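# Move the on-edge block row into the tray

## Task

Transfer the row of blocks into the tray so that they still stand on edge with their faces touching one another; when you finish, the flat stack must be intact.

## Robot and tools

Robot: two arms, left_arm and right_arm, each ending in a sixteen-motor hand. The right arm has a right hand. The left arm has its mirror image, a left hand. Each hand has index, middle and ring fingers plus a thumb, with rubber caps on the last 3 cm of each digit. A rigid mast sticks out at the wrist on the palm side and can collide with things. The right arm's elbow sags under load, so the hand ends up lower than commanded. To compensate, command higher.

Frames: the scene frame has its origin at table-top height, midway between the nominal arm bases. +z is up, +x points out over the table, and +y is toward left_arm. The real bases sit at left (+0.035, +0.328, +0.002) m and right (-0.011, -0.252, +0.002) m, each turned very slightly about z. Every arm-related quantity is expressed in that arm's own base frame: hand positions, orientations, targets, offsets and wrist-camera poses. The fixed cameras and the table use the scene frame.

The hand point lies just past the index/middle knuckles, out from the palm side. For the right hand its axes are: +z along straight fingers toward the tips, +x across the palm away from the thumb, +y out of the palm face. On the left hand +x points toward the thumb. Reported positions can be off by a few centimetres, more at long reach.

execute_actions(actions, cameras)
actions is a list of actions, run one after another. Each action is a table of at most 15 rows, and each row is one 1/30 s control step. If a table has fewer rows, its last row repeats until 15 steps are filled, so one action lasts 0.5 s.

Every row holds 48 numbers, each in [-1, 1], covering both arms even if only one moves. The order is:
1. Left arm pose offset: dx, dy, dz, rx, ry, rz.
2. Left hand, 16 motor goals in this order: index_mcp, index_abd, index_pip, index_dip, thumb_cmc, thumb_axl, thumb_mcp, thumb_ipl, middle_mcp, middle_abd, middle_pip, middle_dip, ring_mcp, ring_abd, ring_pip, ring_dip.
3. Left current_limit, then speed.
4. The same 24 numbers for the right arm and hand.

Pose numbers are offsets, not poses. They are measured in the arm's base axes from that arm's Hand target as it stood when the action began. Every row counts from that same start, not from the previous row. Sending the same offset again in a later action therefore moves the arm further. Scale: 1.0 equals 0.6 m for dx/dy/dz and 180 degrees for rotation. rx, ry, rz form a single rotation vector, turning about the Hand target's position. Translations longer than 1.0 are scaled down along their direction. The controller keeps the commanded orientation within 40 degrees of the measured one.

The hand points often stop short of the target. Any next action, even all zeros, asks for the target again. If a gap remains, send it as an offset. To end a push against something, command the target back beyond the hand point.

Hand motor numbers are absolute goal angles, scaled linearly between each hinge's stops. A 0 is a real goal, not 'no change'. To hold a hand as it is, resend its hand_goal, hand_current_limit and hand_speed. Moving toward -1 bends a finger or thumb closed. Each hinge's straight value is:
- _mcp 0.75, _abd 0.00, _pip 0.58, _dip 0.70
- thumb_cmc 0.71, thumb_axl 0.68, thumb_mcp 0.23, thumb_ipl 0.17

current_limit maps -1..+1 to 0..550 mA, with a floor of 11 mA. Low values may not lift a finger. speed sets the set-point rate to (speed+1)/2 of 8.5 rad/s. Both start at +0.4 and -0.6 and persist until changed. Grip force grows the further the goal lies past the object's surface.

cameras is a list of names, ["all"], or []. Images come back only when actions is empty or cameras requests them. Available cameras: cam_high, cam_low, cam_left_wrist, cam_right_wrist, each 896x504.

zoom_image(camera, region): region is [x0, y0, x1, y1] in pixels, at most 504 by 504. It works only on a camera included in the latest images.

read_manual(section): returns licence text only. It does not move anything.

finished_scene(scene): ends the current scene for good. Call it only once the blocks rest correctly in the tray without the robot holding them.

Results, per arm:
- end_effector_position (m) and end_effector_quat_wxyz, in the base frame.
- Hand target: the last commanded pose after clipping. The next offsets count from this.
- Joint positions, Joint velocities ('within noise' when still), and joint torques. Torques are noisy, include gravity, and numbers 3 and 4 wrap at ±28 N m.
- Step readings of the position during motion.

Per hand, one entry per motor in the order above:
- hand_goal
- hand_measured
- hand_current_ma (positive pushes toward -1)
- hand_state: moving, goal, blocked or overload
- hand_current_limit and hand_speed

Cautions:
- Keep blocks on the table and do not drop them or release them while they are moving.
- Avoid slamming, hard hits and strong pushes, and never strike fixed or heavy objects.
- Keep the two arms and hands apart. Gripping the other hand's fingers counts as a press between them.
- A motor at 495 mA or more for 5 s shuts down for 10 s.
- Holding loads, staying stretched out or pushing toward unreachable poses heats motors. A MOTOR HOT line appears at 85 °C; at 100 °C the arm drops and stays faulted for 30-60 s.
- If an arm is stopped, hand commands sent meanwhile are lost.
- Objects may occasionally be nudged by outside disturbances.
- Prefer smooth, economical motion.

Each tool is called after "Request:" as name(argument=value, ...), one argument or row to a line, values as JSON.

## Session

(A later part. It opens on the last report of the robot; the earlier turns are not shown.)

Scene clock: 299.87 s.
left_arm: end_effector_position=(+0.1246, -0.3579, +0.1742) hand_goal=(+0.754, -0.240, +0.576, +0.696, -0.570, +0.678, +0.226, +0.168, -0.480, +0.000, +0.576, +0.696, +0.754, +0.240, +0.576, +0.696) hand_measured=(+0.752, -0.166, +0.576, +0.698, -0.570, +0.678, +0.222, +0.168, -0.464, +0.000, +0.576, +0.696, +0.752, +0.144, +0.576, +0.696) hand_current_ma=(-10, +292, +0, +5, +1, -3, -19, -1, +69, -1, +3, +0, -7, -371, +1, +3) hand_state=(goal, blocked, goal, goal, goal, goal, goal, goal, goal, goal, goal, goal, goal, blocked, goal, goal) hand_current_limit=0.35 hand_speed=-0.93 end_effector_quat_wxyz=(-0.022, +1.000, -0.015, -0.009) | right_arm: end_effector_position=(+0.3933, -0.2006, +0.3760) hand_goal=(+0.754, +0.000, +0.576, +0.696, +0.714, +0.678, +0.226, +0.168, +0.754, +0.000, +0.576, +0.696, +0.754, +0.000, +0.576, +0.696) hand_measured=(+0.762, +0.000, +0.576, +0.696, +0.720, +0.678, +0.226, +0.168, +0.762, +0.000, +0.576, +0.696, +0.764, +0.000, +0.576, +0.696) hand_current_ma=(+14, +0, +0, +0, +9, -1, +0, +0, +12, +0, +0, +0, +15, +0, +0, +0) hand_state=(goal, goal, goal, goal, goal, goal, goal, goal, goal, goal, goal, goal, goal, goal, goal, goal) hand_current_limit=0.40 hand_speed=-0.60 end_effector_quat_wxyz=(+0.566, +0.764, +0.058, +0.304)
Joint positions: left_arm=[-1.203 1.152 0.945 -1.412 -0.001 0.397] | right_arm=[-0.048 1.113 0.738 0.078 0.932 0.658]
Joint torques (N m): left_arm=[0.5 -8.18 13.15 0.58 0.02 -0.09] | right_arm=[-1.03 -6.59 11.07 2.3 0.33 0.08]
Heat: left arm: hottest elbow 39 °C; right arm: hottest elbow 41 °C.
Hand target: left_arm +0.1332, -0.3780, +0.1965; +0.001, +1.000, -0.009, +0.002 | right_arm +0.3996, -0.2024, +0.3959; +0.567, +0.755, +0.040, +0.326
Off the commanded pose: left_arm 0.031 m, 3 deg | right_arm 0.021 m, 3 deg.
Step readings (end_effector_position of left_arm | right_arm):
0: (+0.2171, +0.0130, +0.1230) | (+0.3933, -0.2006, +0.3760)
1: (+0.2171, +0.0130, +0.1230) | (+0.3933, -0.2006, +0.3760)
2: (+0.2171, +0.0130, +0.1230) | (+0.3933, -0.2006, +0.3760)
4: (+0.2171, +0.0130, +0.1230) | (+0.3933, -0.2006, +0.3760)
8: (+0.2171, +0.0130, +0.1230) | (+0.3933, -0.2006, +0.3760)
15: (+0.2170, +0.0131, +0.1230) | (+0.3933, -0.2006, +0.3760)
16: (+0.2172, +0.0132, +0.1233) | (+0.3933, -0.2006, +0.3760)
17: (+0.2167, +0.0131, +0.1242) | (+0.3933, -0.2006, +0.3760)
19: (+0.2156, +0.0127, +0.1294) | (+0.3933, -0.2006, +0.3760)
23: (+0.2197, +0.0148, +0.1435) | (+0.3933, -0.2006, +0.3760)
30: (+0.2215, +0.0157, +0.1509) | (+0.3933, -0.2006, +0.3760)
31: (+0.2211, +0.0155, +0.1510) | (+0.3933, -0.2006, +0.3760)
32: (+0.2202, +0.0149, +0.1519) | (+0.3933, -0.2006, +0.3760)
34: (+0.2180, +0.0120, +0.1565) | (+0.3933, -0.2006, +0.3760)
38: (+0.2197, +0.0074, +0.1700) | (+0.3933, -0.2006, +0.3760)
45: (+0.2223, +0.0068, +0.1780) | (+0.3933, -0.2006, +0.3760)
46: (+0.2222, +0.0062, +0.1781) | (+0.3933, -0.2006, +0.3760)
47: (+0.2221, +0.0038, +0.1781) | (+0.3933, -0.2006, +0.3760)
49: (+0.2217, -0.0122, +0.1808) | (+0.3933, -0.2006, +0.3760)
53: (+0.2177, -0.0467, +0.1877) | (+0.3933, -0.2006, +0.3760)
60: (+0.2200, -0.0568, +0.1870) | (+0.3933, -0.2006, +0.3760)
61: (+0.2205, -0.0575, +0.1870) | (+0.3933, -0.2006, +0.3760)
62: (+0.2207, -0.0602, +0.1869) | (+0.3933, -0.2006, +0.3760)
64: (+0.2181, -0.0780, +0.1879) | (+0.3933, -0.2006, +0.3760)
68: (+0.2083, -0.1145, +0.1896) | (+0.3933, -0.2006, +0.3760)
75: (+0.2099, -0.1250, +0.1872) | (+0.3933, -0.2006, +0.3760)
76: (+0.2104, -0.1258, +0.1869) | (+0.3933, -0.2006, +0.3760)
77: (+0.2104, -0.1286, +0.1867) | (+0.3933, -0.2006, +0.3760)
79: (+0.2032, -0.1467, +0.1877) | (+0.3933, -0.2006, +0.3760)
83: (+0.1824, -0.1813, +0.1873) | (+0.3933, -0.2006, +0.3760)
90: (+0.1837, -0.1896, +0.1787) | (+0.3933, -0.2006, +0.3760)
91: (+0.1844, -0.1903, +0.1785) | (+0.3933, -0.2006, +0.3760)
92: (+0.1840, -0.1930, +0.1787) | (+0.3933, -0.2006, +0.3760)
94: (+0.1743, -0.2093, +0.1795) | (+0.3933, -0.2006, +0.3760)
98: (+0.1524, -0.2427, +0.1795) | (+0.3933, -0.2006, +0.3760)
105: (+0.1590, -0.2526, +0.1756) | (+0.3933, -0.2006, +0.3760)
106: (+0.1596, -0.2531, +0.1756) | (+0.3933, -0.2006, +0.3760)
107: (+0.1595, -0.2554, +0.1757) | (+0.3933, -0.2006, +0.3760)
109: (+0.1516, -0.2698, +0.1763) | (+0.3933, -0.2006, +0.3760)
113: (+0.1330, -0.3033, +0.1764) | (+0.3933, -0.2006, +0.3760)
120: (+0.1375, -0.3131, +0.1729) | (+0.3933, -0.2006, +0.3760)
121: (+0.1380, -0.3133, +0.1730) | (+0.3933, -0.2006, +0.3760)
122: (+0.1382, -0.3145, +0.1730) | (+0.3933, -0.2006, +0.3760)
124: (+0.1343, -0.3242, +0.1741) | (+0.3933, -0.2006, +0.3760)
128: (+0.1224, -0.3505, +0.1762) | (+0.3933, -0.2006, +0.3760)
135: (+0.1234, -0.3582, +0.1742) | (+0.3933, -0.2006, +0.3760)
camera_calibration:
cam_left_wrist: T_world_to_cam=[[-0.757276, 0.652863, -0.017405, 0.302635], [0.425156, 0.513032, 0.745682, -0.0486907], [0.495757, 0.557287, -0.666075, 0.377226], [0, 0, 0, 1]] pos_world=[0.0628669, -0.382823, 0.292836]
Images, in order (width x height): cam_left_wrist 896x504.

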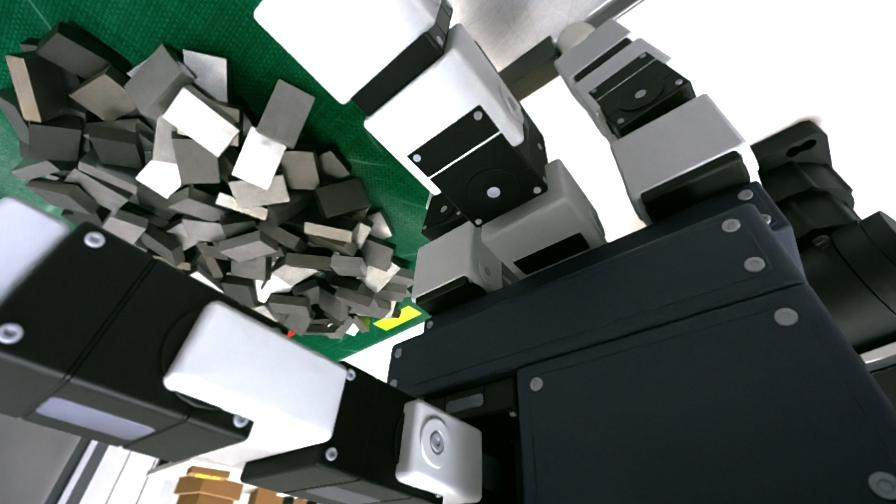

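Request:
execute_actions(
  actions=[
    [[-0.014,-0.05,0.005,0,0,0,0.754,-0.24,0.576,0.696,-0.57,0.678,0.226,0.168,-0.48,0,0.576,0.696,0.754,0.24,0.576,0.696,0.35,-0.93,0,0,0,0,0,0,0.754,0,0.576,0.696,0.714,0.678,0.226,0.168,0.754,0,0.576,0.696,0.754,0,0.576,0.696,0.4,-0.6]],
    [[-0.001,0.0255,-0.075,0,0,0,0.754,-0.24,0.576,0.696,-0.57,0.678,0.226,0.168,-0.48,0,0.576,0.696,0.754,0.24,0.576,0.696,0.35,-0.93,0,0,0,0,0,0,0.754,0,0.576,0.696,0.714,0.678,0.226,0.168,0.754,0,0.576,0.696,0.754,0,0.576,0.696,0.4,-0.6]],
    [[0.0055,0,-0.035,0,0,0,0.754,-0.24,0.576,0.696,-0.57,0.678,0.226,0.168,-0.48,0,0.576,0.696,0.754,0.24,0.576,0.696,0.35,-0.93,0,0,0,0,0,0,0.754,0,0.576,0.696,0.714,0.678,0.226,0.168,0.754,0,0.576,0.696,0.754,0,0.576,0.696,0.4,-0.6]],
  ],
  cameras=["cam_left_wrist"],
)

Request:
zoom_image(
  camera="cam_left_wrist",
  region=[460, 0, 620, 140],
)

Scene clock: 301.77 s.
left_arm: end_effector_position=(+0.1233, -0.3903, +0.1378) hand_goal=(+0.754, -0.240, +0.576, +0.696, -0.570, +0.678, +0.226, +0.168, -0.480, +0.000, +0.576, +0.696, +0.754, +0.240, +0.576, +0.696) hand_measured=(+0.758, -0.166, +0.578, +0.698, -0.570, +0.678, +0.222, +0.168, -0.464, +0.000, +0.576, +0.696, +0.758, +0.144, +0.578, +0.696) hand_current_ma=(+19, +292, +8, +5, +1, -3, -19, -1, +69, -1, +3, +0, +13, -371, +7, +3) hand_state=(goal, blocked, goal, goal, goal, goal, goal, goal, goal, goal, goal, goal, goal, blocked, goal, goal) hand_current_limit=0.35 hand_speed=-0.93 end_effector_quat_wxyz=(-0.001, +1.000, -0.011, +0.001) | right_arm: end_effector_position=(+0.3933, -0.2006, +0.3760) hand_goal=(+0.754, +0.000, +0.576, +0.696, +0.714, +0.678, +0.226, +0.168, +0.754, +0.000, +0.576, +0.696, +0.754, +0.000, +0.576, +0.696) hand_measured=(+0.762, +0.000, +0.576, +0.696, +0.720, +0.678, +0.226, +0.168, +0.762, +0.000, +0.576, +0.696, +0.764, +0.000, +0.576, +0.696) hand_current_ma=(+14, +0, +0, +0, +9, -1, +0, +0, +12, +0, +0, +0, +15, +0, +0, +0) hand_state=(goal, goal, goal, goal, goal, goal, goal, goal, goal, goal, goal, goal, goal, goal, goal, goal) hand_current_limit=0.40 hand_speed=-0.60 end_effector_quat_wxyz=(+0.566, +0.764, +0.058, +0.304)
Joint positions: left_arm=[-1.246 1.235 0.902 -1.239 -0.002 0.346] | right_arm=[-0.048 1.113 0.738 0.078 0.932 0.658]
Joint torques (N m): left_arm=[1.32 -9.23 8.21 1.43 0 0.06] | right_arm=[-0.97 -6.48 11.06 2.3 0.33 0.09]
Heat: left arm: hottest elbow 39 °C; right arm: hottest elbow 42 °C.
Hand target: left_arm +0.1276, -0.3925, +0.1334; +0.000, +1.000, -0.009, +0.002 | right_arm +0.3996, -0.2024, +0.3959; +0.567, +0.755, +0.040, +0.326
Off the commanded pose: left_arm 0.007 m, 0 deg | right_arm 0.021 m, 3 deg.
Step readings (end_effector_position of left_arm | right_arm):
0: (+0.1246, -0.3579, +0.1742) | (+0.3933, -0.2006, +0.3760)
1: (+0.1247, -0.3580, +0.1742) | (+0.3933, -0.2006, +0.3760)
2: (+0.1250, -0.3591, +0.1746) | (+0.3933, -0.2006, +0.3760)
4: (+0.1239, -0.3654, +0.1759) | (+0.3933, -0.2006, +0.3760)
8: (+0.1192, -0.3830, +0.1789) | (+0.3933, -0.2006, +0.3760)
15: (+0.1179, -0.3876, +0.1782) | (+0.3933, -0.2006, +0.3760)
16: (+0.1181, -0.3878, +0.1782) | (+0.3933, -0.2006, +0.3760)
17: (+0.1187, -0.3896, +0.1788) | (+0.3933, -0.2006, +0.3760)
19: (+0.1205, -0.3953, +0.1784) | (+0.3933, -0.2006, +0.3760)
23: (+0.1208, -0.3959, +0.1659) | (+0.3933, -0.2006, +0.3760)
30: (+0.1193, -0.3913, +0.1562) | (+0.3933, -0.2006, +0.3760)
31: (+0.1196, -0.3919, +0.1564) | (+0.3933, -0.2006, +0.3760)
32: (+0.1202, -0.3926, +0.1560) | (+0.3933, -0.2006, +0.3760)
34: (+0.1215, -0.3941, +0.1535) | (+0.3933, -0.2006, +0.3760)
38: (+0.1228, -0.3912, +0.1449) | (+0.3933, -0.2006, +0.3760)
45: (+0.1231, -0.3902, +0.1378) | (+0.3933, -0.2006, +0.3760)
camera_calibration:
cam_left_wrist: T_world_to_cam=[[-0.762004, 0.644855, -0.0592572, 0.325407], [0.407082, 0.548173, 0.730609, 0.013623], [0.50362, 0.532605, -0.680219, 0.363049], [0, 0, 0, 1]] pos_world=[0.0595767, -0.41067, 0.256283]
Images, in order (width x height): cam_left_wrist 896x504.

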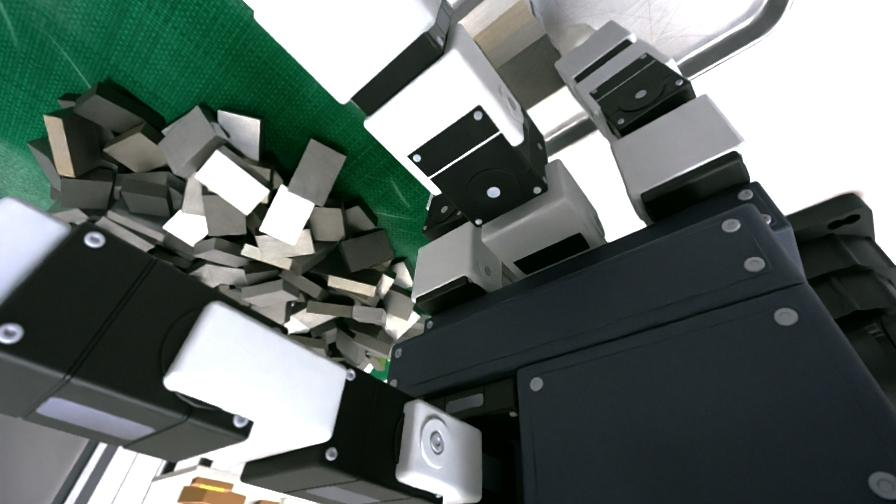

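Scaled by 3.150.

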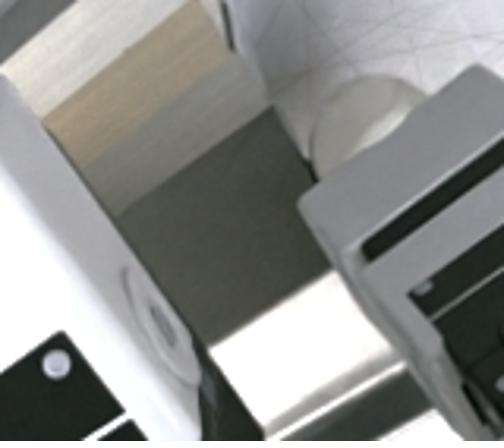

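Request:
zoom_image(
  camera="cam_left_wrist",
  region=[480, 0, 580, 120],
)

Request:
execute_actions(
  actions=[],
  cameras=["cam_high", "cam_low", "cam_left_wrist"],
)

Request:
zoom_image(
  camera="cam_low",
  region=[395, 225, 465, 285],
)

Request:
zoom_image(
  camera="cam_high",
  region=[420, 40, 500, 120],
)

Scaled by 4.200.

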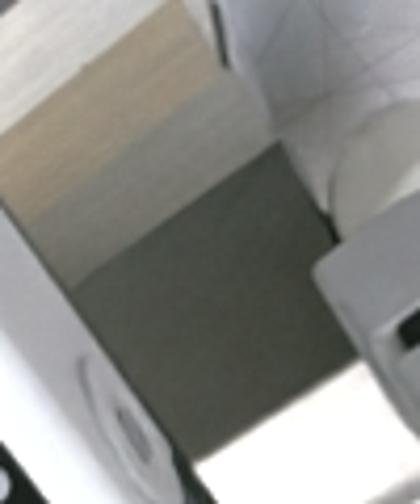

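Scene clock: 302.13 s.
left_arm: end_effector_position=(+0.1233, -0.3903, +0.1378) hand_goal=(+0.754, -0.240, +0.576, +0.696, -0.570, +0.678, +0.226, +0.168, -0.480, +0.000, +0.576, +0.696, +0.754, +0.240, +0.576, +0.696) hand_measured=(+0.758, -0.166, +0.578, +0.698, -0.570, +0.678, +0.222, +0.168, -0.464, +0.000, +0.576, +0.696, +0.758, +0.144, +0.578, +0.696) hand_current_ma=(+19, +292, +8, +5, +1, -3, -19, -1, +69, -1, +3, +0, +13, -371, +7, +3) hand_state=(goal, blocked, goal, goal, goal, goal, goal, goal, goal, goal, goal, goal, goal, blocked, goal, goal) hand_current_limit=0.35 hand_speed=-0.93 end_effector_quat_wxyz=(-0.001, +1.000, -0.011, +0.001) | right_arm: end_effector_position=(+0.3933, -0.2006, +0.3760) hand_goal=(+0.754, +0.000, +0.576, +0.696, +0.714, +0.678, +0.226, +0.168, +0.754, +0.000, +0.576, +0.696, +0.754, +0.000, +0.576, +0.696) hand_measured=(+0.762, +0.000, +0.576, +0.696, +0.720, +0.678, +0.226, +0.168, +0.762, +0.000, +0.576, +0.696, +0.764, +0.000, +0.576, +0.696) hand_current_ma=(+14, +0, +0, +0, +9, -1, +0, +0, +12, +0, +0, +0, +15, +0, +0, +0) hand_state=(goal, goal, goal, goal, goal, goal, goal, goal, goal, goal, goal, goal, goal, goal, goal, goal) hand_current_limit=0.40 hand_speed=-0.60 end_effector_quat_wxyz=(+0.566, +0.764, +0.058, +0.304)
Joint positions: left_arm=[-1.246 1.235 0.902 -1.239 -0.002 0.346] | right_arm=[-0.048 1.113 0.738 0.078 0.932 0.658]
Joint velocities: within noise
Joint torques (N m): left_arm=[1.2 -9.29 8.24 1.44 0.01 0.06] | right_arm=[-1.03 -6.53 11.04 2.29 0.33 0.08]
Heat: left arm: hottest elbow 39 °C; right arm: hottest elbow 42 °C.
Hand target: left_arm +0.1276, -0.3925, +0.1334; +0.000, +1.000, -0.009, +0.002 | right_arm +0.3996, -0.2024, +0.3959; +0.567, +0.755, +0.040, +0.326
Off the commanded pose: left_arm 0.007 m, 0 deg | right_arm 0.021 m, 3 deg.
camera_calibration:
cam_left_wrist: T_world_to_cam=[[-0.762004, 0.644855, -0.0592572, 0.325407], [0.407082, 0.548173, 0.730609, 0.013623], [0.50362, 0.532605, -0.680219, 0.363049], [0, 0, 0, 1]] pos_world=[0.0595767, -0.41067, 0.256283]
Images, in order (width x height): cam_high 896x504, cam_low 896x504, cam_left_wrist 896x504.

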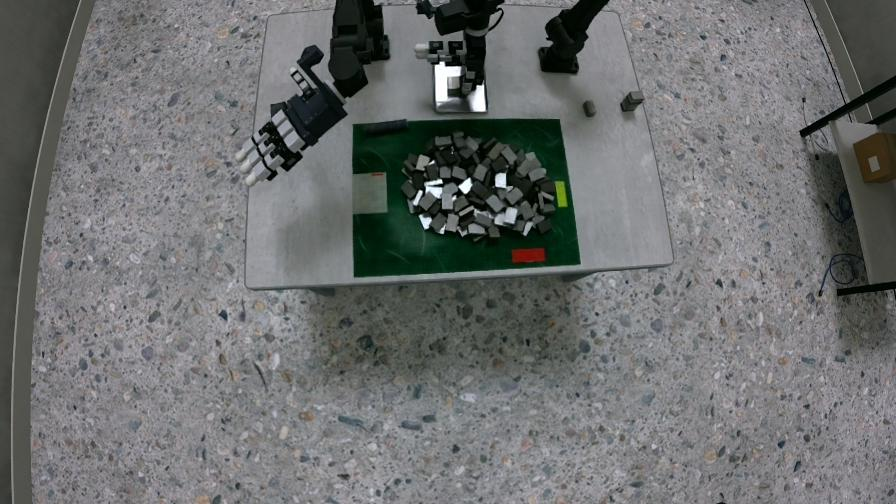

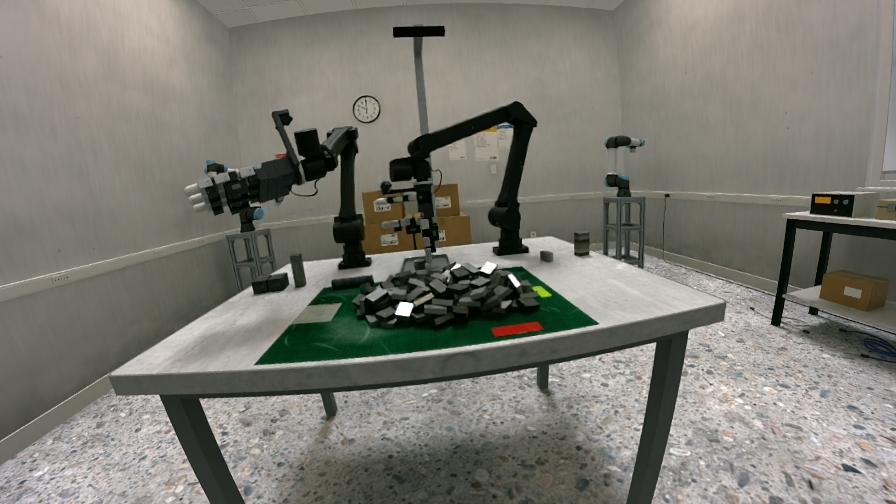

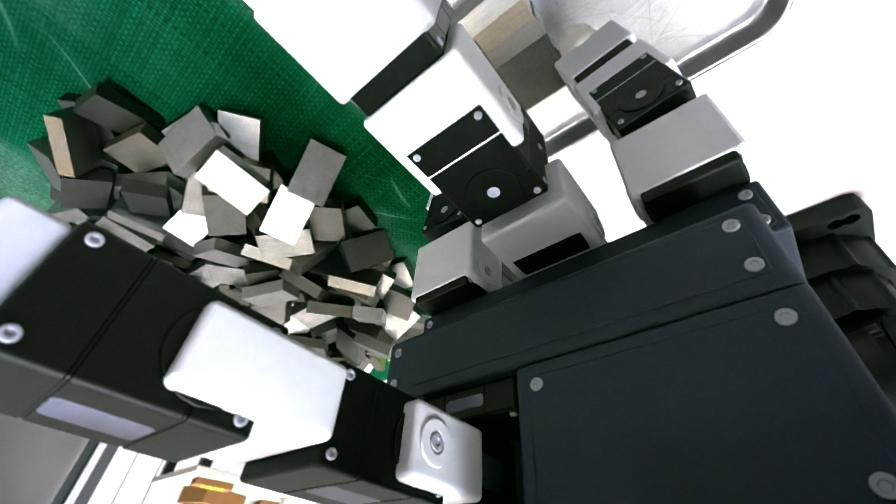

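Scaled by 7.200.

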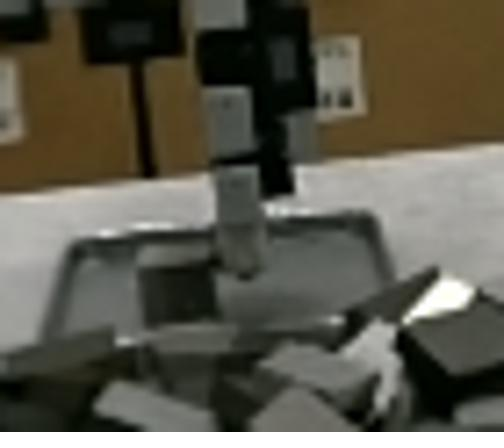

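Scaled by 6.300.

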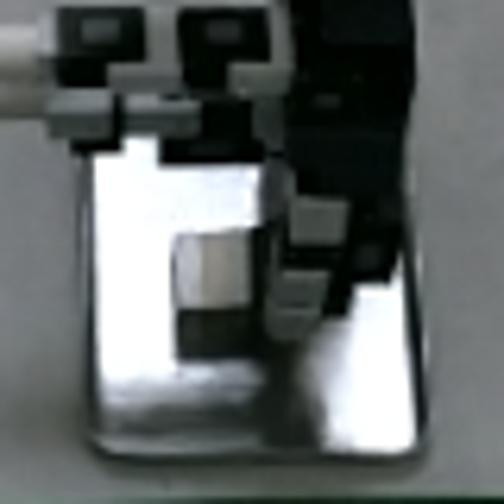

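Request:
execute_actions(
  actions=[
    [[0,0.0,0.05,-0.006,0,0,0.754,-0.24,0.576,0.696,-0.57,0.678,0.226,0.168,-0.48,0,0.576,0.696,0.754,0.24,0.576,0.696,0.35,-0.93,0,0,0,0,0,0,0.754,0,0.576,0.696,0.714,0.678,0.226,0.168,0.754,0,0.576,0.696,0.754,0,0.576,0.696,0.4,-0.6]],
    [[0,0.005,0.04,0,0,0,0.754,-0.24,0.576,0.696,-0.57,0.678,0.226,0.168,-0.48,0,0.576,0.696,0.754,0.24,0.576,0.696,0.35,-0.93,0,0,0,0,0,0,0.754,0,0.576,0.696,0.714,0.678,0.226,0.168,0.754,0,0.576,0.696,0.754,0,0.576,0.696,0.4,-0.6]],
  ],
  cameras=["cam_left_wrist", "cam_low", "cam_high"],
)

Request:
zoom_image(
  camera="cam_left_wrist",
  region=[460, 0, 620, 140],
)

Request:
zoom_image(
  camera="cam_low",
  region=[395, 225, 465, 285],
)

Scene clock: 304.47 s.
left_arm: end_effector_position=(+0.1203, -0.3752, +0.1622) hand_goal=(+0.754, -0.240, +0.576, +0.696, -0.570, +0.678, +0.226, +0.168, -0.480, +0.000, +0.576, +0.696, +0.754, +0.240, +0.576, +0.696) hand_measured=(+0.754, -0.166, +0.578, +0.698, -0.570, +0.678, +0.222, +0.168, -0.464, +0.000, +0.576, +0.696, +0.752, +0.144, +0.576, +0.696) hand_current_ma=(-1, +292, +6, +5, +1, -3, -19, -1, +69, -1, +3, +0, -5, -371, +3, +3) hand_state=(goal, blocked, goal, goal, goal, goal, goal, goal, goal, goal, goal, goal, goal, blocked, goal, goal) hand_current_limit=0.35 hand_speed=-0.93 end_effector_quat_wxyz=(-0.013, +1.000, -0.008, -0.004) | right_arm: end_effector_position=(+0.3933, -0.2006, +0.3760) hand_goal=(+0.754, +0.000, +0.576, +0.696, +0.714, +0.678, +0.226, +0.168, +0.754, +0.000, +0.576, +0.696, +0.754, +0.000, +0.576, +0.696) hand_measured=(+0.762, +0.000, +0.576, +0.696, +0.720, +0.678, +0.226, +0.168, +0.762, +0.000, +0.576, +0.696, +0.764, +0.000, +0.576, +0.696) hand_current_ma=(+14, +0, +0, +0, +9, -1, +0, +0, +12, +0, +0, +0, +15, +0, +0, +0) hand_state=(goal, goal, goal, goal, goal, goal, goal, goal, goal, goal, goal, goal, goal, goal, goal, goal) hand_current_limit=0.40 hand_speed=-0.60 end_effector_quat_wxyz=(+0.566, +0.764, +0.058, +0.304)
Joint positions: left_arm=[-1.241 1.187 0.936 -1.347 -0.001 0.346] | right_arm=[-0.048 1.113 0.738 0.078 0.932 0.658]
Joint torques (N m): left_arm=[1.49 -9.64 12.68 0.18 0.19 0.12] | right_arm=[-1.08 -6.48 11.06 2.3 0.33 0.09]
Heat: left arm: hottest elbow 39 °C; right arm: hottest elbow 42 °C.
Hand target: left_arm +0.1276, -0.3896, +0.1874; +0.010, +1.000, -0.009, +0.002 | right_arm +0.3996, -0.2024, +0.3959; +0.567, +0.755, +0.040, +0.326
Off the commanded pose: left_arm 0.030 m, 3 deg | right_arm 0.021 m, 3 deg.
Step readings (end_effector_position of left_arm | right_arm):
0: (+0.1233, -0.3903, +0.1378) | (+0.3933, -0.2006, +0.3760)
1: (+0.1233, -0.3903, +0.1378) | (+0.3933, -0.2006, +0.3760)
2: (+0.1233, -0.3902, +0.1378) | (+0.3933, -0.2006, +0.3760)
4: (+0.1231, -0.3883, +0.1374) | (+0.3933, -0.2006, +0.3760)
8: (+0.1217, -0.3835, +0.1387) | (+0.3933, -0.2006, +0.3760)
15: (+0.1211, -0.3812, +0.1417) | (+0.3933, -0.2006, +0.3760)
16: (+0.1210, -0.3809, +0.1416) | (+0.3933, -0.2006, +0.3760)
17: (+0.1207, -0.3798, +0.1418) | (+0.3933, -0.2006, +0.3760)
19: (+0.1196, -0.3759, +0.1432) | (+0.3933, -0.2006, +0.3760)
23: (+0.1194, -0.3730, +0.1525) | (+0.3933, -0.2006, +0.3760)
30: (+0.1205, -0.3759, +0.1625) | (+0.3933, -0.2006, +0.3760)
camera_calibration:
cam_left_wrist: T_world_to_cam=[[-0.766171, 0.641593, -0.0366214, 0.310436], [0.411082, 0.533109, 0.739464, -0.0187893], [0.493958, 0.551501, -0.6722, 0.380021], [0, 0, 0, 1]] pos_world=[0.0578567, -0.398739, 0.280712]
Images, in order (width x height): cam_high 896x504, cam_low 896x504, cam_left_wrist 896x504.

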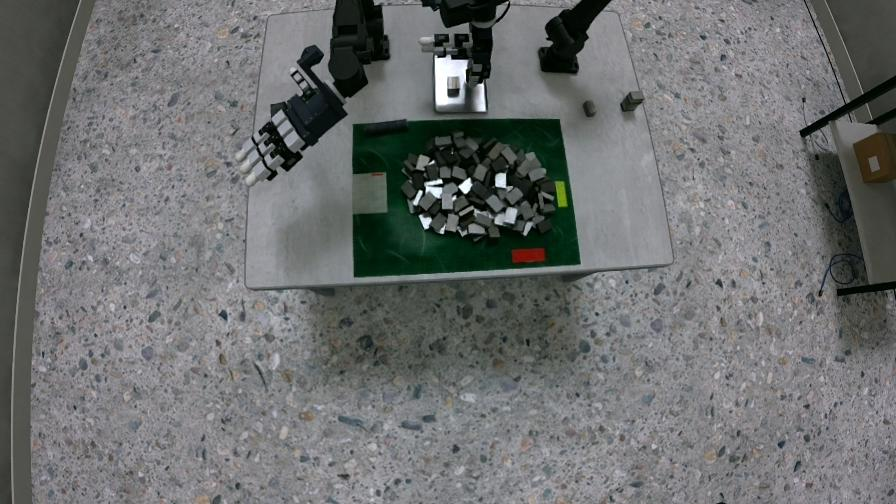

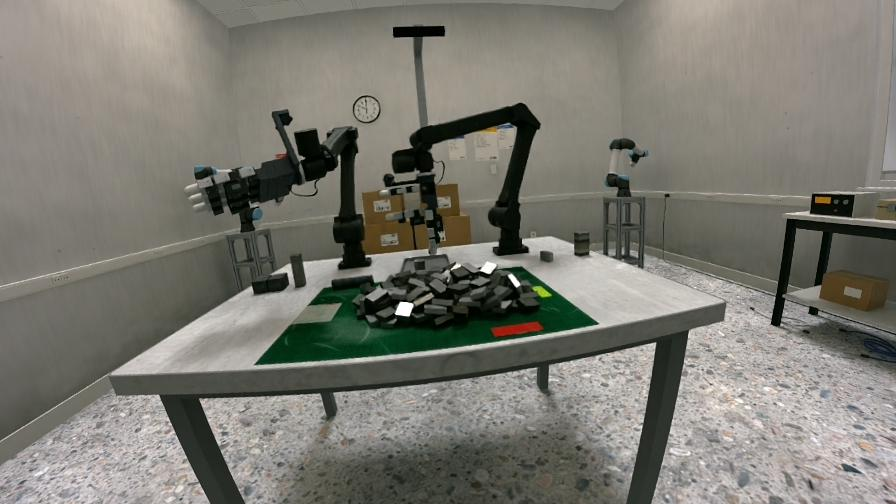

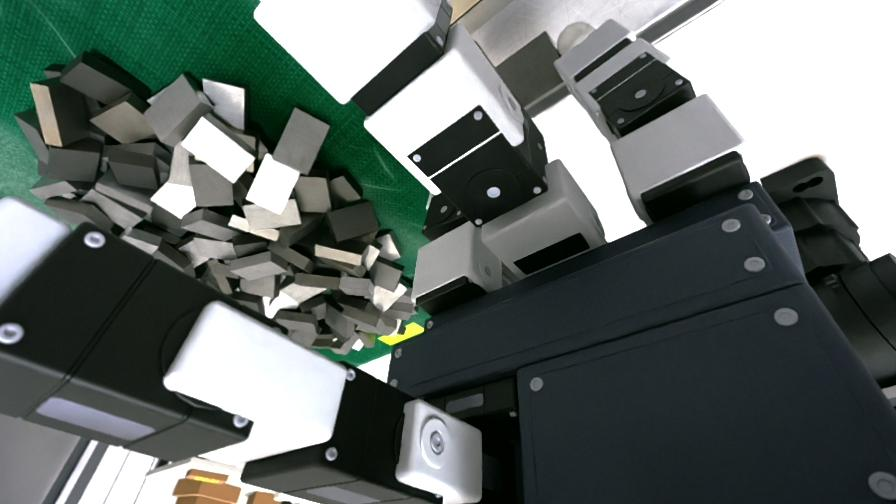

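Scaled by 3.150.

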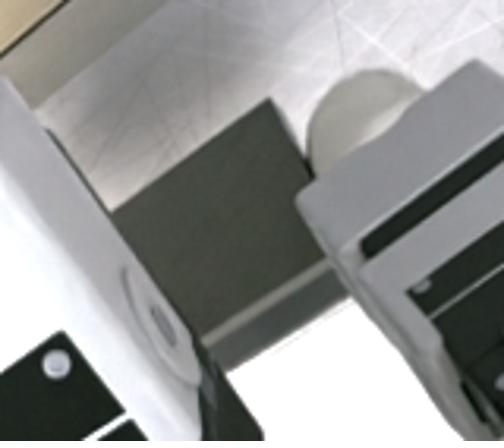

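Scaled by 7.200.

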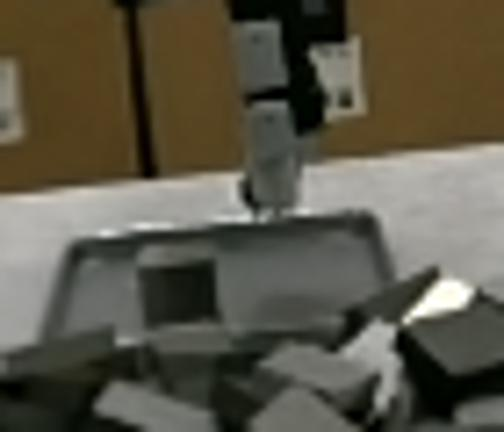

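Request:
zoom_image(
  camera="cam_left_wrist",
  region=[490, 25, 570, 125],
)

Scaled by 5.040.

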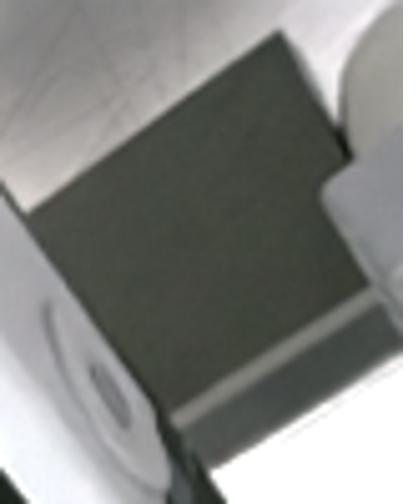

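Request:
execute_actions(
  actions=[],
  cameras=["cam_left_wrist","cam_low"],
)

Request:
zoom_image(
  camera="cam_left_wrist",
  region=[460, 0, 620, 140],
)

Request:
zoom_image(
  camera="cam_low",
  region=[340, 180, 480, 290],
)

Scene clock: 305.83 s.
left_arm: end_effector_position=(+0.1203, -0.3752, +0.1622) hand_goal=(+0.754, -0.240, +0.576, +0.696, -0.570, +0.678, +0.226, +0.168, -0.480, +0.000, +0.576, +0.696, +0.754, +0.240, +0.576, +0.696) hand_measured=(+0.754, -0.166, +0.578, +0.698, -0.570, +0.678, +0.222, +0.168, -0.464, +0.000, +0.576, +0.696, +0.752, +0.144, +0.576, +0.696) hand_current_ma=(-1, +292, +6, +5, +1, -3, -19, -1, +69, -1, +3, +0, -5, -371, +3, +3) hand_state=(goal, blocked, goal, goal, goal, goal, goal, goal, goal, goal, goal, goal, goal, blocked, goal, goal) hand_current_limit=0.35 hand_speed=-0.93 end_effector_quat_wxyz=(-0.013, +1.000, -0.008, -0.004) | right_arm: end_effector_position=(+0.3933, -0.2006, +0.3760) hand_goal=(+0.754, +0.000, +0.576, +0.696, +0.714, +0.678, +0.226, +0.168, +0.754, +0.000, +0.576, +0.696, +0.754, +0.000, +0.576, +0.696) hand_measured=(+0.762, +0.000, +0.576, +0.696, +0.720, +0.678, +0.226, +0.168, +0.762, +0.000, +0.576, +0.696, +0.764, +0.000, +0.576, +0.696) hand_current_ma=(+14, +0, +0, +0, +9, -1, +0, +0, +12, +0, +0, +0, +15, +0, +0, +0) hand_state=(goal, goal, goal, goal, goal, goal, goal, goal, goal, goal, goal, goal, goal, goal, goal, goal) hand_current_limit=0.40 hand_speed=-0.60 end_effector_quat_wxyz=(+0.566, +0.764, +0.058, +0.304)
Joint positions: left_arm=[-1.241 1.187 0.936 -1.347 -0.001 0.346] | right_arm=[-0.048 1.113 0.738 0.078 0.932 0.658]
Joint velocities: within noise
Joint torques (N m): left_arm=[1.14 -9.82 12.66 0.1 0.21 0.13] | right_arm=[-1.03 -6.48 11.04 2.3 0.34 0.09]
Heat: left arm: hottest elbow 40 °C; right arm: hottest elbow 42 °C.
Hand target: left_arm +0.1276, -0.3896, +0.1874; +0.010, +1.000, -0.009, +0.002 | right_arm +0.3996, -0.2024, +0.3959; +0.567, +0.755, +0.040, +0.326
Off the commanded pose: left_arm 0.030 m, 3 deg | right_arm 0.021 m, 3 deg.
camera_calibration:
cam_left_wrist: T_world_to_cam=[[-0.766171, 0.641593, -0.0366214, 0.310436], [0.411082, 0.533109, 0.739464, -0.0187893], [0.493958, 0.551501, -0.6722, 0.380021], [0, 0, 0, 1]] pos_world=[0.0578567, -0.398739, 0.280712]
Images, in order (width x height): cam_low 896x504, cam_left_wrist 896x504.

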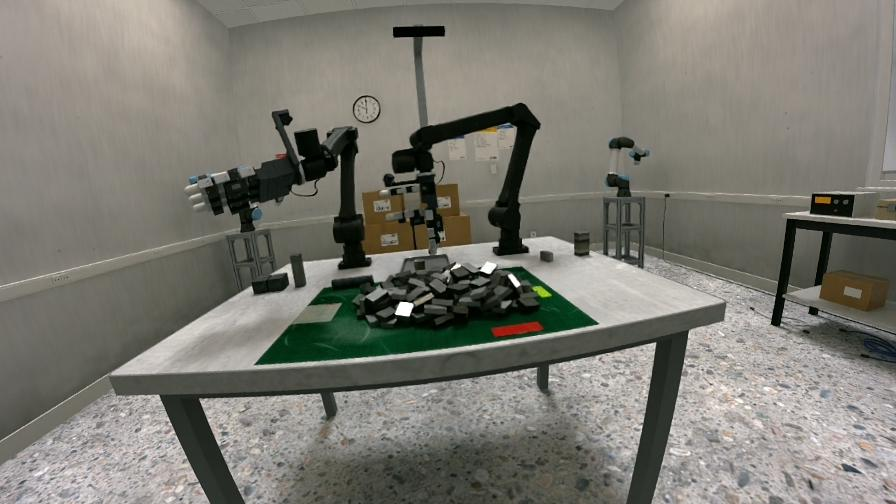

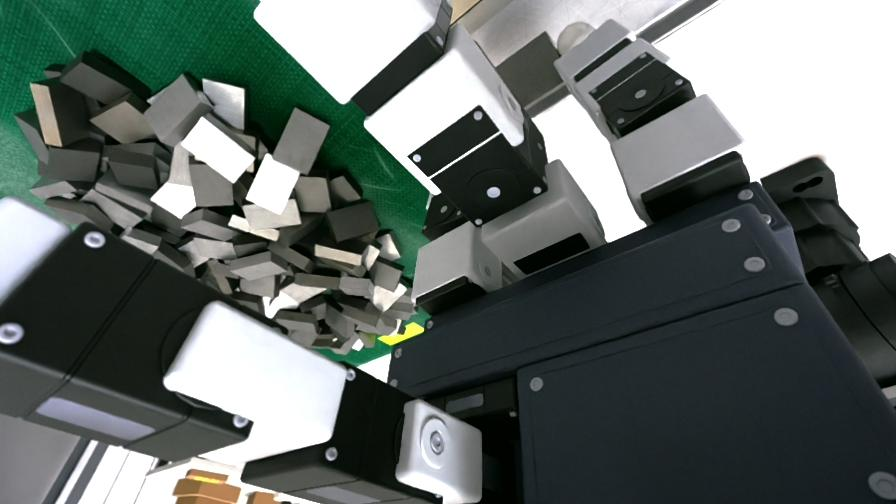

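Scaled by 3.150.

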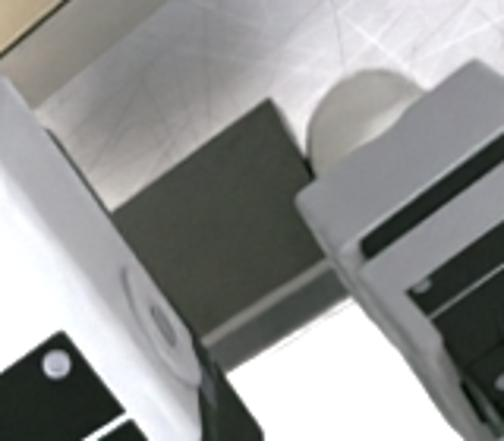

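Scaled by 3.600.

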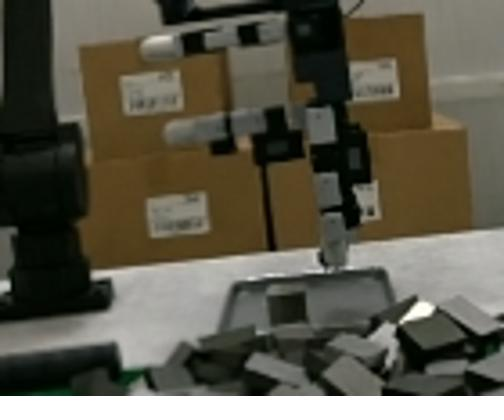

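Request:
execute_actions(
  actions=[
    [[0,0.043,0,0,0,0,0.754,-0.24,0.576,0.696,-0.57,0.678,0.226,0.168,-0.48,0,0.576,0.696,0.754,0.24,0.576,0.696,0.35,-0.93,0,0,0,0,0,0,0.754,0,0.576,0.696,0.714,0.678,0.226,0.168,0.754,0,0.576,0.696,0.754,0,0.576,0.696,0.4,-0.6]],
    [[0,0,-0.05,0,0,0,0.754,-0.24,0.576,0.696,-0.57,0.678,0.226,0.168,-0.48,0,0.576,0.696,0.754,0.24,0.576,0.696,0.35,-0.93,0,0,0,0,0,0,0.754,0,0.576,0.696,0.714,0.678,0.226,0.168,0.754,0,0.576,0.696,0.754,0,0.576,0.696,0.4,-0.6]],
  ],
)

Request:
execute_actions(
  actions=[],
  cameras=["cam_left_wrist"],
)

Request:
zoom_image(
  camera="cam_left_wrist",
  region=[460, 0, 620, 140],
)

Scene clock: 308.47 s.
left_arm: end_effector_position=(+0.1257, -0.3626, +0.1611) hand_goal=(+0.754, -0.240, +0.576, +0.696, -0.570, +0.678, +0.226, +0.168, -0.480, +0.000, +0.576, +0.696, +0.754, +0.240, +0.576, +0.696) hand_measured=(+0.754, -0.166, +0.578, +0.698, -0.570, +0.678, +0.222, +0.168, -0.464, +0.000, +0.576, +0.696, +0.752, +0.144, +0.576, +0.696) hand_current_ma=(-1, +292, +6, +5, +1, -3, -19, -1, +69, -1, +3, +0, -5, -371, +3, +3) hand_state=(goal, blocked, goal, goal, goal, goal, goal, goal, goal, goal, goal, goal, goal, blocked, goal, goal) hand_current_limit=0.35 hand_speed=-0.93 end_effector_quat_wxyz=(+0.010, +1.000, -0.006, +0.004) | right_arm: end_effector_position=(+0.3933, -0.2006, +0.3760) hand_goal=(+0.754, +0.000, +0.576, +0.696, +0.714, +0.678, +0.226, +0.168, +0.754, +0.000, +0.576, +0.696, +0.754, +0.000, +0.576, +0.696) hand_measured=(+0.762, +0.000, +0.576, +0.696, +0.720, +0.678, +0.226, +0.168, +0.762, +0.000, +0.576, +0.696, +0.764, +0.000, +0.576, +0.696) hand_current_ma=(+14, +0, +0, +0, +9, -1, +0, +0, +12, +0, +0, +0, +15, +0, +0, +0) hand_state=(goal, goal, goal, goal, goal, goal, goal, goal, goal, goal, goal, goal, goal, goal, goal, goal) hand_current_limit=0.40 hand_speed=-0.60 end_effector_quat_wxyz=(+0.566, +0.764, +0.058, +0.304)
Joint positions: left_arm=[-1.21 1.128 0.877 -1.298 0 0.373] | right_arm=[-0.048 1.113 0.738 0.078 0.932 0.658]
Joint torques (N m): left_arm=[1.32 -7.82 8.49 1.07 0.23 0.15] | right_arm=[-1.03 -6.48 11.07 2.3 0.33 0.08]
Heat: left arm: hottest elbow 40 °C; right arm: hottest elbow 42 °C.
Hand target: left_arm +0.1276, -0.3638, +0.1574; +0.010, +1.000, -0.009, +0.002 | right_arm +0.3996, -0.2024, +0.3959; +0.567, +0.755, +0.040, +0.326
Off the commanded pose: left_arm 0.004 m, 0 deg | right_arm 0.021 m, 3 deg.
Step readings (end_effector_position of left_arm | right_arm):
0: (+0.1203, -0.3752, +0.1622) | (+0.3933, -0.2006, +0.3760)
1: (+0.1204, -0.3752, +0.1624) | (+0.3933, -0.2006, +0.3760)
2: (+0.1206, -0.3749, +0.1629) | (+0.3933, -0.2006, +0.3760)
4: (+0.1222, -0.3729, +0.1661) | (+0.3933, -0.2006, +0.3760)
8: (+0.1263, -0.3679, +0.1797) | (+0.3933, -0.2006, +0.3760)
15: (+0.1270, -0.3653, +0.1860) | (+0.3933, -0.2006, +0.3760)
16: (+0.1270, -0.3653, +0.1860) | (+0.3933, -0.2006, +0.3760)
17: (+0.1269, -0.3653, +0.1851) | (+0.3933, -0.2006, +0.3760)
19: (+0.1270, -0.3657, +0.1808) | (+0.3933, -0.2006, +0.3760)
23: (+0.1254, -0.3615, +0.1662) | (+0.3933, -0.2006, +0.3760)
30: (+0.1256, -0.3622, +0.1610) | (+0.3933, -0.2006, +0.3760)

Scene clock: 308.47 s.
left_arm: end_effector_position=(+0.1257, -0.3626, +0.1611) hand_goal=(+0.754, -0.240, +0.576, +0.696, -0.570, +0.678, +0.226, +0.168, -0.480, +0.000, +0.576, +0.696, +0.754, +0.240, +0.576, +0.696) hand_measured=(+0.754, -0.166, +0.578, +0.698, -0.570, +0.678, +0.222, +0.168, -0.464, +0.000, +0.576, +0.696, +0.752, +0.144, +0.576, +0.696) hand_current_ma=(-1, +292, +6, +5, +1, -3, -19, -1, +69, -1, +3, +0, -5, -371, +3, +3) hand_state=(goal, blocked, goal, goal, goal, goal, goal, goal, goal, goal, goal, goal, goal, blocked, goal, goal) hand_current_limit=0.35 hand_speed=-0.93 end_effector_quat_wxyz=(+0.010, +1.000, -0.006, +0.004) | right_arm: end_effector_position=(+0.3933, -0.2006, +0.3760) hand_goal=(+0.754, +0.000, +0.576, +0.696, +0.714, +0.678, +0.226, +0.168, +0.754, +0.000, +0.576, +0.696, +0.754, +0.000, +0.576, +0.696) hand_measured=(+0.762, +0.000, +0.576, +0.696, +0.720, +0.678, +0.226, +0.168, +0.762, +0.000, +0.576, +0.696, +0.764, +0.000, +0.576, +0.696) hand_current_ma=(+14, +0, +0, +0, +9, -1, +0, +0, +12, +0, +0, +0, +15, +0, +0, +0) hand_state=(goal, goal, goal, goal, goal, goal, goal, goal, goal, goal, goal, goal, goal, goal, goal, goal) hand_current_limit=0.40 hand_speed=-0.60 end_effector_quat_wxyz=(+0.566, +0.764, +0.058, +0.304)
Joint positions: left_arm=[-1.21 1.128 0.877 -1.298 0 0.373] | right_arm=[-0.048 1.113 0.738 0.078 0.932 0.658]
Joint velocities: within noise
Joint torques (N m): left_arm=[1.32 -7.82 8.49 1.07 0.23 0.15] | right_arm=[-1.03 -6.48 11.07 2.3 0.33 0.08]
Heat: left arm: hottest elbow 40 °C; right arm: hottest elbow 42 °C.
Hand target: left_arm +0.1276, -0.3638, +0.1574; +0.010, +1.000, -0.009, +0.002 | right_arm +0.3996, -0.2024, +0.3959; +0.567, +0.755, +0.040, +0.326
Off the commanded pose: left_arm 0.004 m, 0 deg | right_arm 0.021 m, 3 deg.
camera_calibration:
cam_left_wrist: T_world_to_cam=[[-0.767208, 0.63665, -0.0779019, 0.311442], [0.397999, 0.567786, 0.720566, -0.0097089], [0.50298, 0.521819, -0.688996, 0.360519], [0, 0, 0, 1]] pos_world=[0.0614714, -0.380893, 0.279654]
Images, in order (width x height): cam_left_wrist 896x504.

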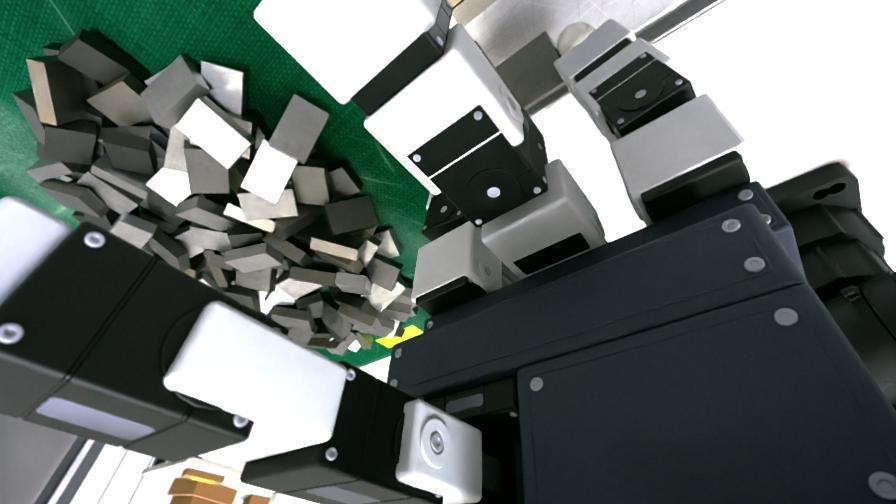

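Scaled by 3.150.

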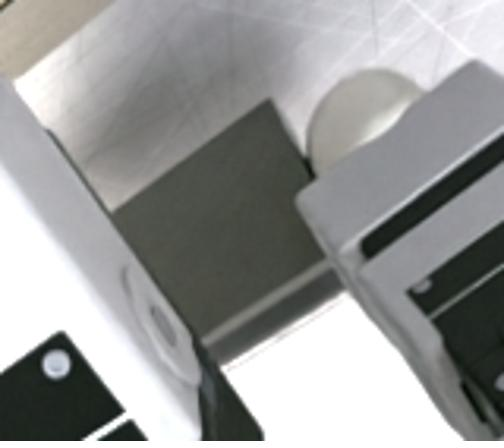

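Request:
execute_actions(
  actions=[
    [[0,0,-0.055,0,0,0,0.754,-0.24,0.576,0.696,-0.57,0.678,0.226,0.168,-0.48,0,0.576,0.696,0.754,0.24,0.576,0.696,0.35,-0.93,0,0,0,0,0,0,0.754,0,0.576,0.696,0.714,0.678,0.226,0.168,0.754,0,0.576,0.696,0.754,0,0.576,0.696,0.4,-0.6]],
    [[0,0,-0.015,0,0,0,0.754,-0.24,0.576,0.696,-0.57,0.678,0.226,0.168,-0.48,0,0.576,0.696,0.754,0.24,0.576,0.696,0.35,-0.93,0,0,0,0,0,0,0.754,0,0.576,0.696,0.714,0.678,0.226,0.168,0.754,0,0.576,0.696,0.754,0,0.576,0.696,0.4,-0.6]],
  ],
)

Request:
execute_actions(
  actions=[],
  cameras=["cam_left_wrist"],
)

Request:
zoom_image(
  camera="cam_left_wrist",
  region=[460, 0, 620, 140],
)

Scene clock: 310.27 s.
left_arm: end_effector_position=(+0.1261, -0.3638, +0.1212) hand_goal=(+0.754, -0.240, +0.576, +0.696, -0.570, +0.678, +0.226, +0.168, -0.480, +0.000, +0.576, +0.696, +0.754, +0.240, +0.576, +0.696) hand_measured=(+0.754, -0.166, +0.578, +0.698, -0.570, +0.678, +0.222, +0.168, -0.464, +0.000, +0.576, +0.696, +0.752, +0.144, +0.576, +0.696) hand_current_ma=(+0, +292, +6, +5, +1, -3, -19, -1, +69, -1, +3, +0, -4, -371, +3, +3) hand_state=(goal, blocked, goal, goal, goal, goal, goal, goal, goal, goal, goal, goal, goal, blocked, goal, goal) hand_current_limit=0.35 hand_speed=-0.93 end_effector_quat_wxyz=(+0.012, +1.000, -0.006, +0.004) | right_arm: end_effector_position=(+0.3933, -0.2006, +0.3760) hand_goal=(+0.754, +0.000, +0.576, +0.696, +0.714, +0.678, +0.226, +0.168, +0.754, +0.000, +0.576, +0.696, +0.754, +0.000, +0.576, +0.696) hand_measured=(+0.762, +0.000, +0.576, +0.696, +0.720, +0.678, +0.226, +0.168, +0.762, +0.000, +0.576, +0.696, +0.764, +0.000, +0.576, +0.696) hand_current_ma=(+14, +0, +0, +0, +9, -1, +0, +0, +12, +0, +0, +0, +15, +0, +0, +0) hand_state=(goal, goal, goal, goal, goal, goal, goal, goal, goal, goal, goal, goal, goal, goal, goal, goal) hand_current_limit=0.40 hand_speed=-0.60 end_effector_quat_wxyz=(+0.566, +0.764, +0.058, +0.304)
Joint positions: left_arm=[-1.21 1.167 0.795 -1.173 0.001 0.373] | right_arm=[-0.048 1.113 0.738 0.078 0.932 0.658]
Joint torques (N m): left_arm=[1.26 -7.94 7.95 1.22 0.24 0.15] | right_arm=[-1.14 -6.53 11.04 2.32 0.34 0.09]
Heat: left arm: hottest elbow 40 °C; right arm: hottest elbow 42 °C.
Hand target: left_arm +0.1275, -0.3639, +0.1155; +0.010, +1.000, -0.009, +0.002 | right_arm +0.3996, -0.2024, +0.3959; +0.567, +0.755, +0.040, +0.326
Off the commanded pose: left_arm 0.006 m, 0 deg | right_arm 0.021 m, 3 deg.
Step readings (end_effector_position of left_arm | right_arm):
0: (+0.1257, -0.3627, +0.1612) | (+0.3933, -0.2006, +0.3760)
1: (+0.1257, -0.3627, +0.1611) | (+0.3933, -0.2006, +0.3760)
2: (+0.1261, -0.3636, +0.1600) | (+0.3933, -0.2006, +0.3760)
4: (+0.1266, -0.3651, +0.1546) | (+0.3933, -0.2006, +0.3760)
8: (+0.1251, -0.3612, +0.1350) | (+0.3933, -0.2006, +0.3760)
15: (+0.1253, -0.3618, +0.1264) | (+0.3933, -0.2006, +0.3760)
16: (+0.1254, -0.3621, +0.1266) | (+0.3933, -0.2006, +0.3760)
17: (+0.1256, -0.3627, +0.1267) | (+0.3933, -0.2006, +0.3760)
19: (+0.1262, -0.3641, +0.1264) | (+0.3933, -0.2006, +0.3760)
23: (+0.1263, -0.3643, +0.1236) | (+0.3933, -0.2006, +0.3760)
30: (+0.1261, -0.3638, +0.1212) | (+0.3933, -0.2006, +0.3760)

Scene clock: 310.27 s.
left_arm: end_effector_position=(+0.1261, -0.3638, +0.1212) hand_goal=(+0.754, -0.240, +0.576, +0.696, -0.570, +0.678, +0.226, +0.168, -0.480, +0.000, +0.576, +0.696, +0.754, +0.240, +0.576, +0.696) hand_measured=(+0.754, -0.166, +0.578, +0.698, -0.570, +0.678, +0.222, +0.168, -0.464, +0.000, +0.576, +0.696, +0.752, +0.144, +0.576, +0.696) hand_current_ma=(+0, +292, +6, +5, +1, -3, -19, -1, +69, -1, +3, +0, -4, -371, +3, +3) hand_state=(goal, blocked, goal, goal, goal, goal, goal, goal, goal, goal, goal, goal, goal, blocked, goal, goal) hand_current_limit=0.35 hand_speed=-0.93 end_effector_quat_wxyz=(+0.012, +1.000, -0.006, +0.004) | right_arm: end_effector_position=(+0.3933, -0.2006, +0.3760) hand_goal=(+0.754, +0.000, +0.576, +0.696, +0.714, +0.678, +0.226, +0.168, +0.754, +0.000, +0.576, +0.696, +0.754, +0.000, +0.576, +0.696) hand_measured=(+0.762, +0.000, +0.576, +0.696, +0.720, +0.678, +0.226, +0.168, +0.762, +0.000, +0.576, +0.696, +0.764, +0.000, +0.576, +0.696) hand_current_ma=(+14, +0, +0, +0, +9, -1, +0, +0, +12, +0, +0, +0, +15, +0, +0, +0) hand_state=(goal, goal, goal, goal, goal, goal, goal, goal, goal, goal, goal, goal, goal, goal, goal, goal) hand_current_limit=0.40 hand_speed=-0.60 end_effector_quat_wxyz=(+0.566, +0.764, +0.058, +0.304)
Joint positions: left_arm=[-1.21 1.167 0.795 -1.173 0.001 0.373] | right_arm=[-0.048 1.113 0.738 0.078 0.932 0.658]
Joint velocities: within noise
Joint torques (N m): left_arm=[1.26 -7.94 7.95 1.22 0.24 0.15] | right_arm=[-1.14 -6.53 11.04 2.32 0.34 0.09]
Heat: left arm: hottest elbow 40 °C; right arm: hottest elbow 42 °C.
Hand target: left_arm +0.1275, -0.3639, +0.1155; +0.010, +1.000, -0.009, +0.002 | right_arm +0.3996, -0.2024, +0.3959; +0.567, +0.755, +0.040, +0.326
Off the commanded pose: left_arm 0.006 m, 0 deg | right_arm 0.021 m, 3 deg.
camera_calibration:
cam_left_wrist: T_world_to_cam=[[-0.767126, 0.63635, -0.0811029, 0.309717], [0.397277, 0.570532, 0.718793, 0.0209717], [0.503676, 0.519184, -0.690477, 0.33253], [0, 0, 0, 1]] pos_world=[0.0617727, -0.381698, 0.239649]
Images, in order (width x height): cam_left_wrist 896x504.

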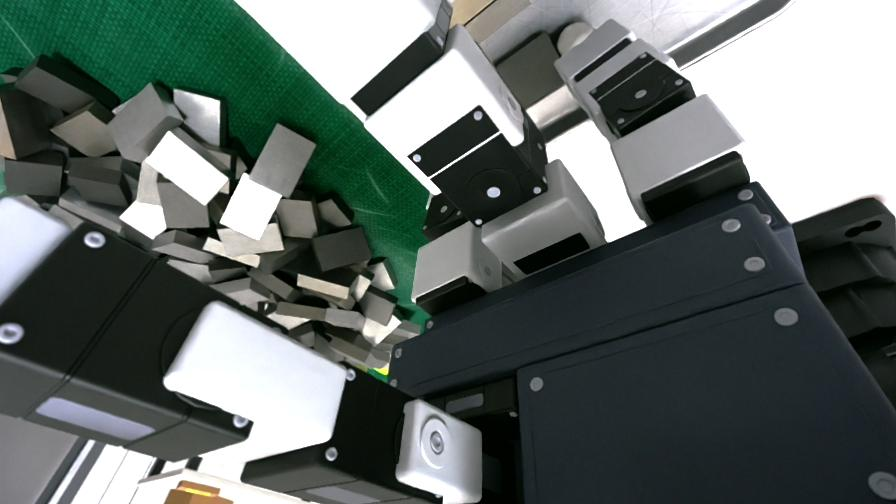

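Scaled by 3.150.

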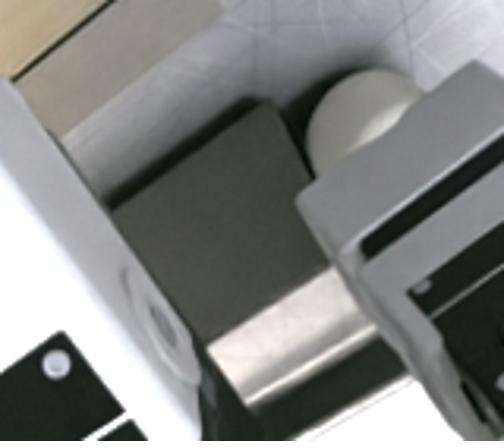

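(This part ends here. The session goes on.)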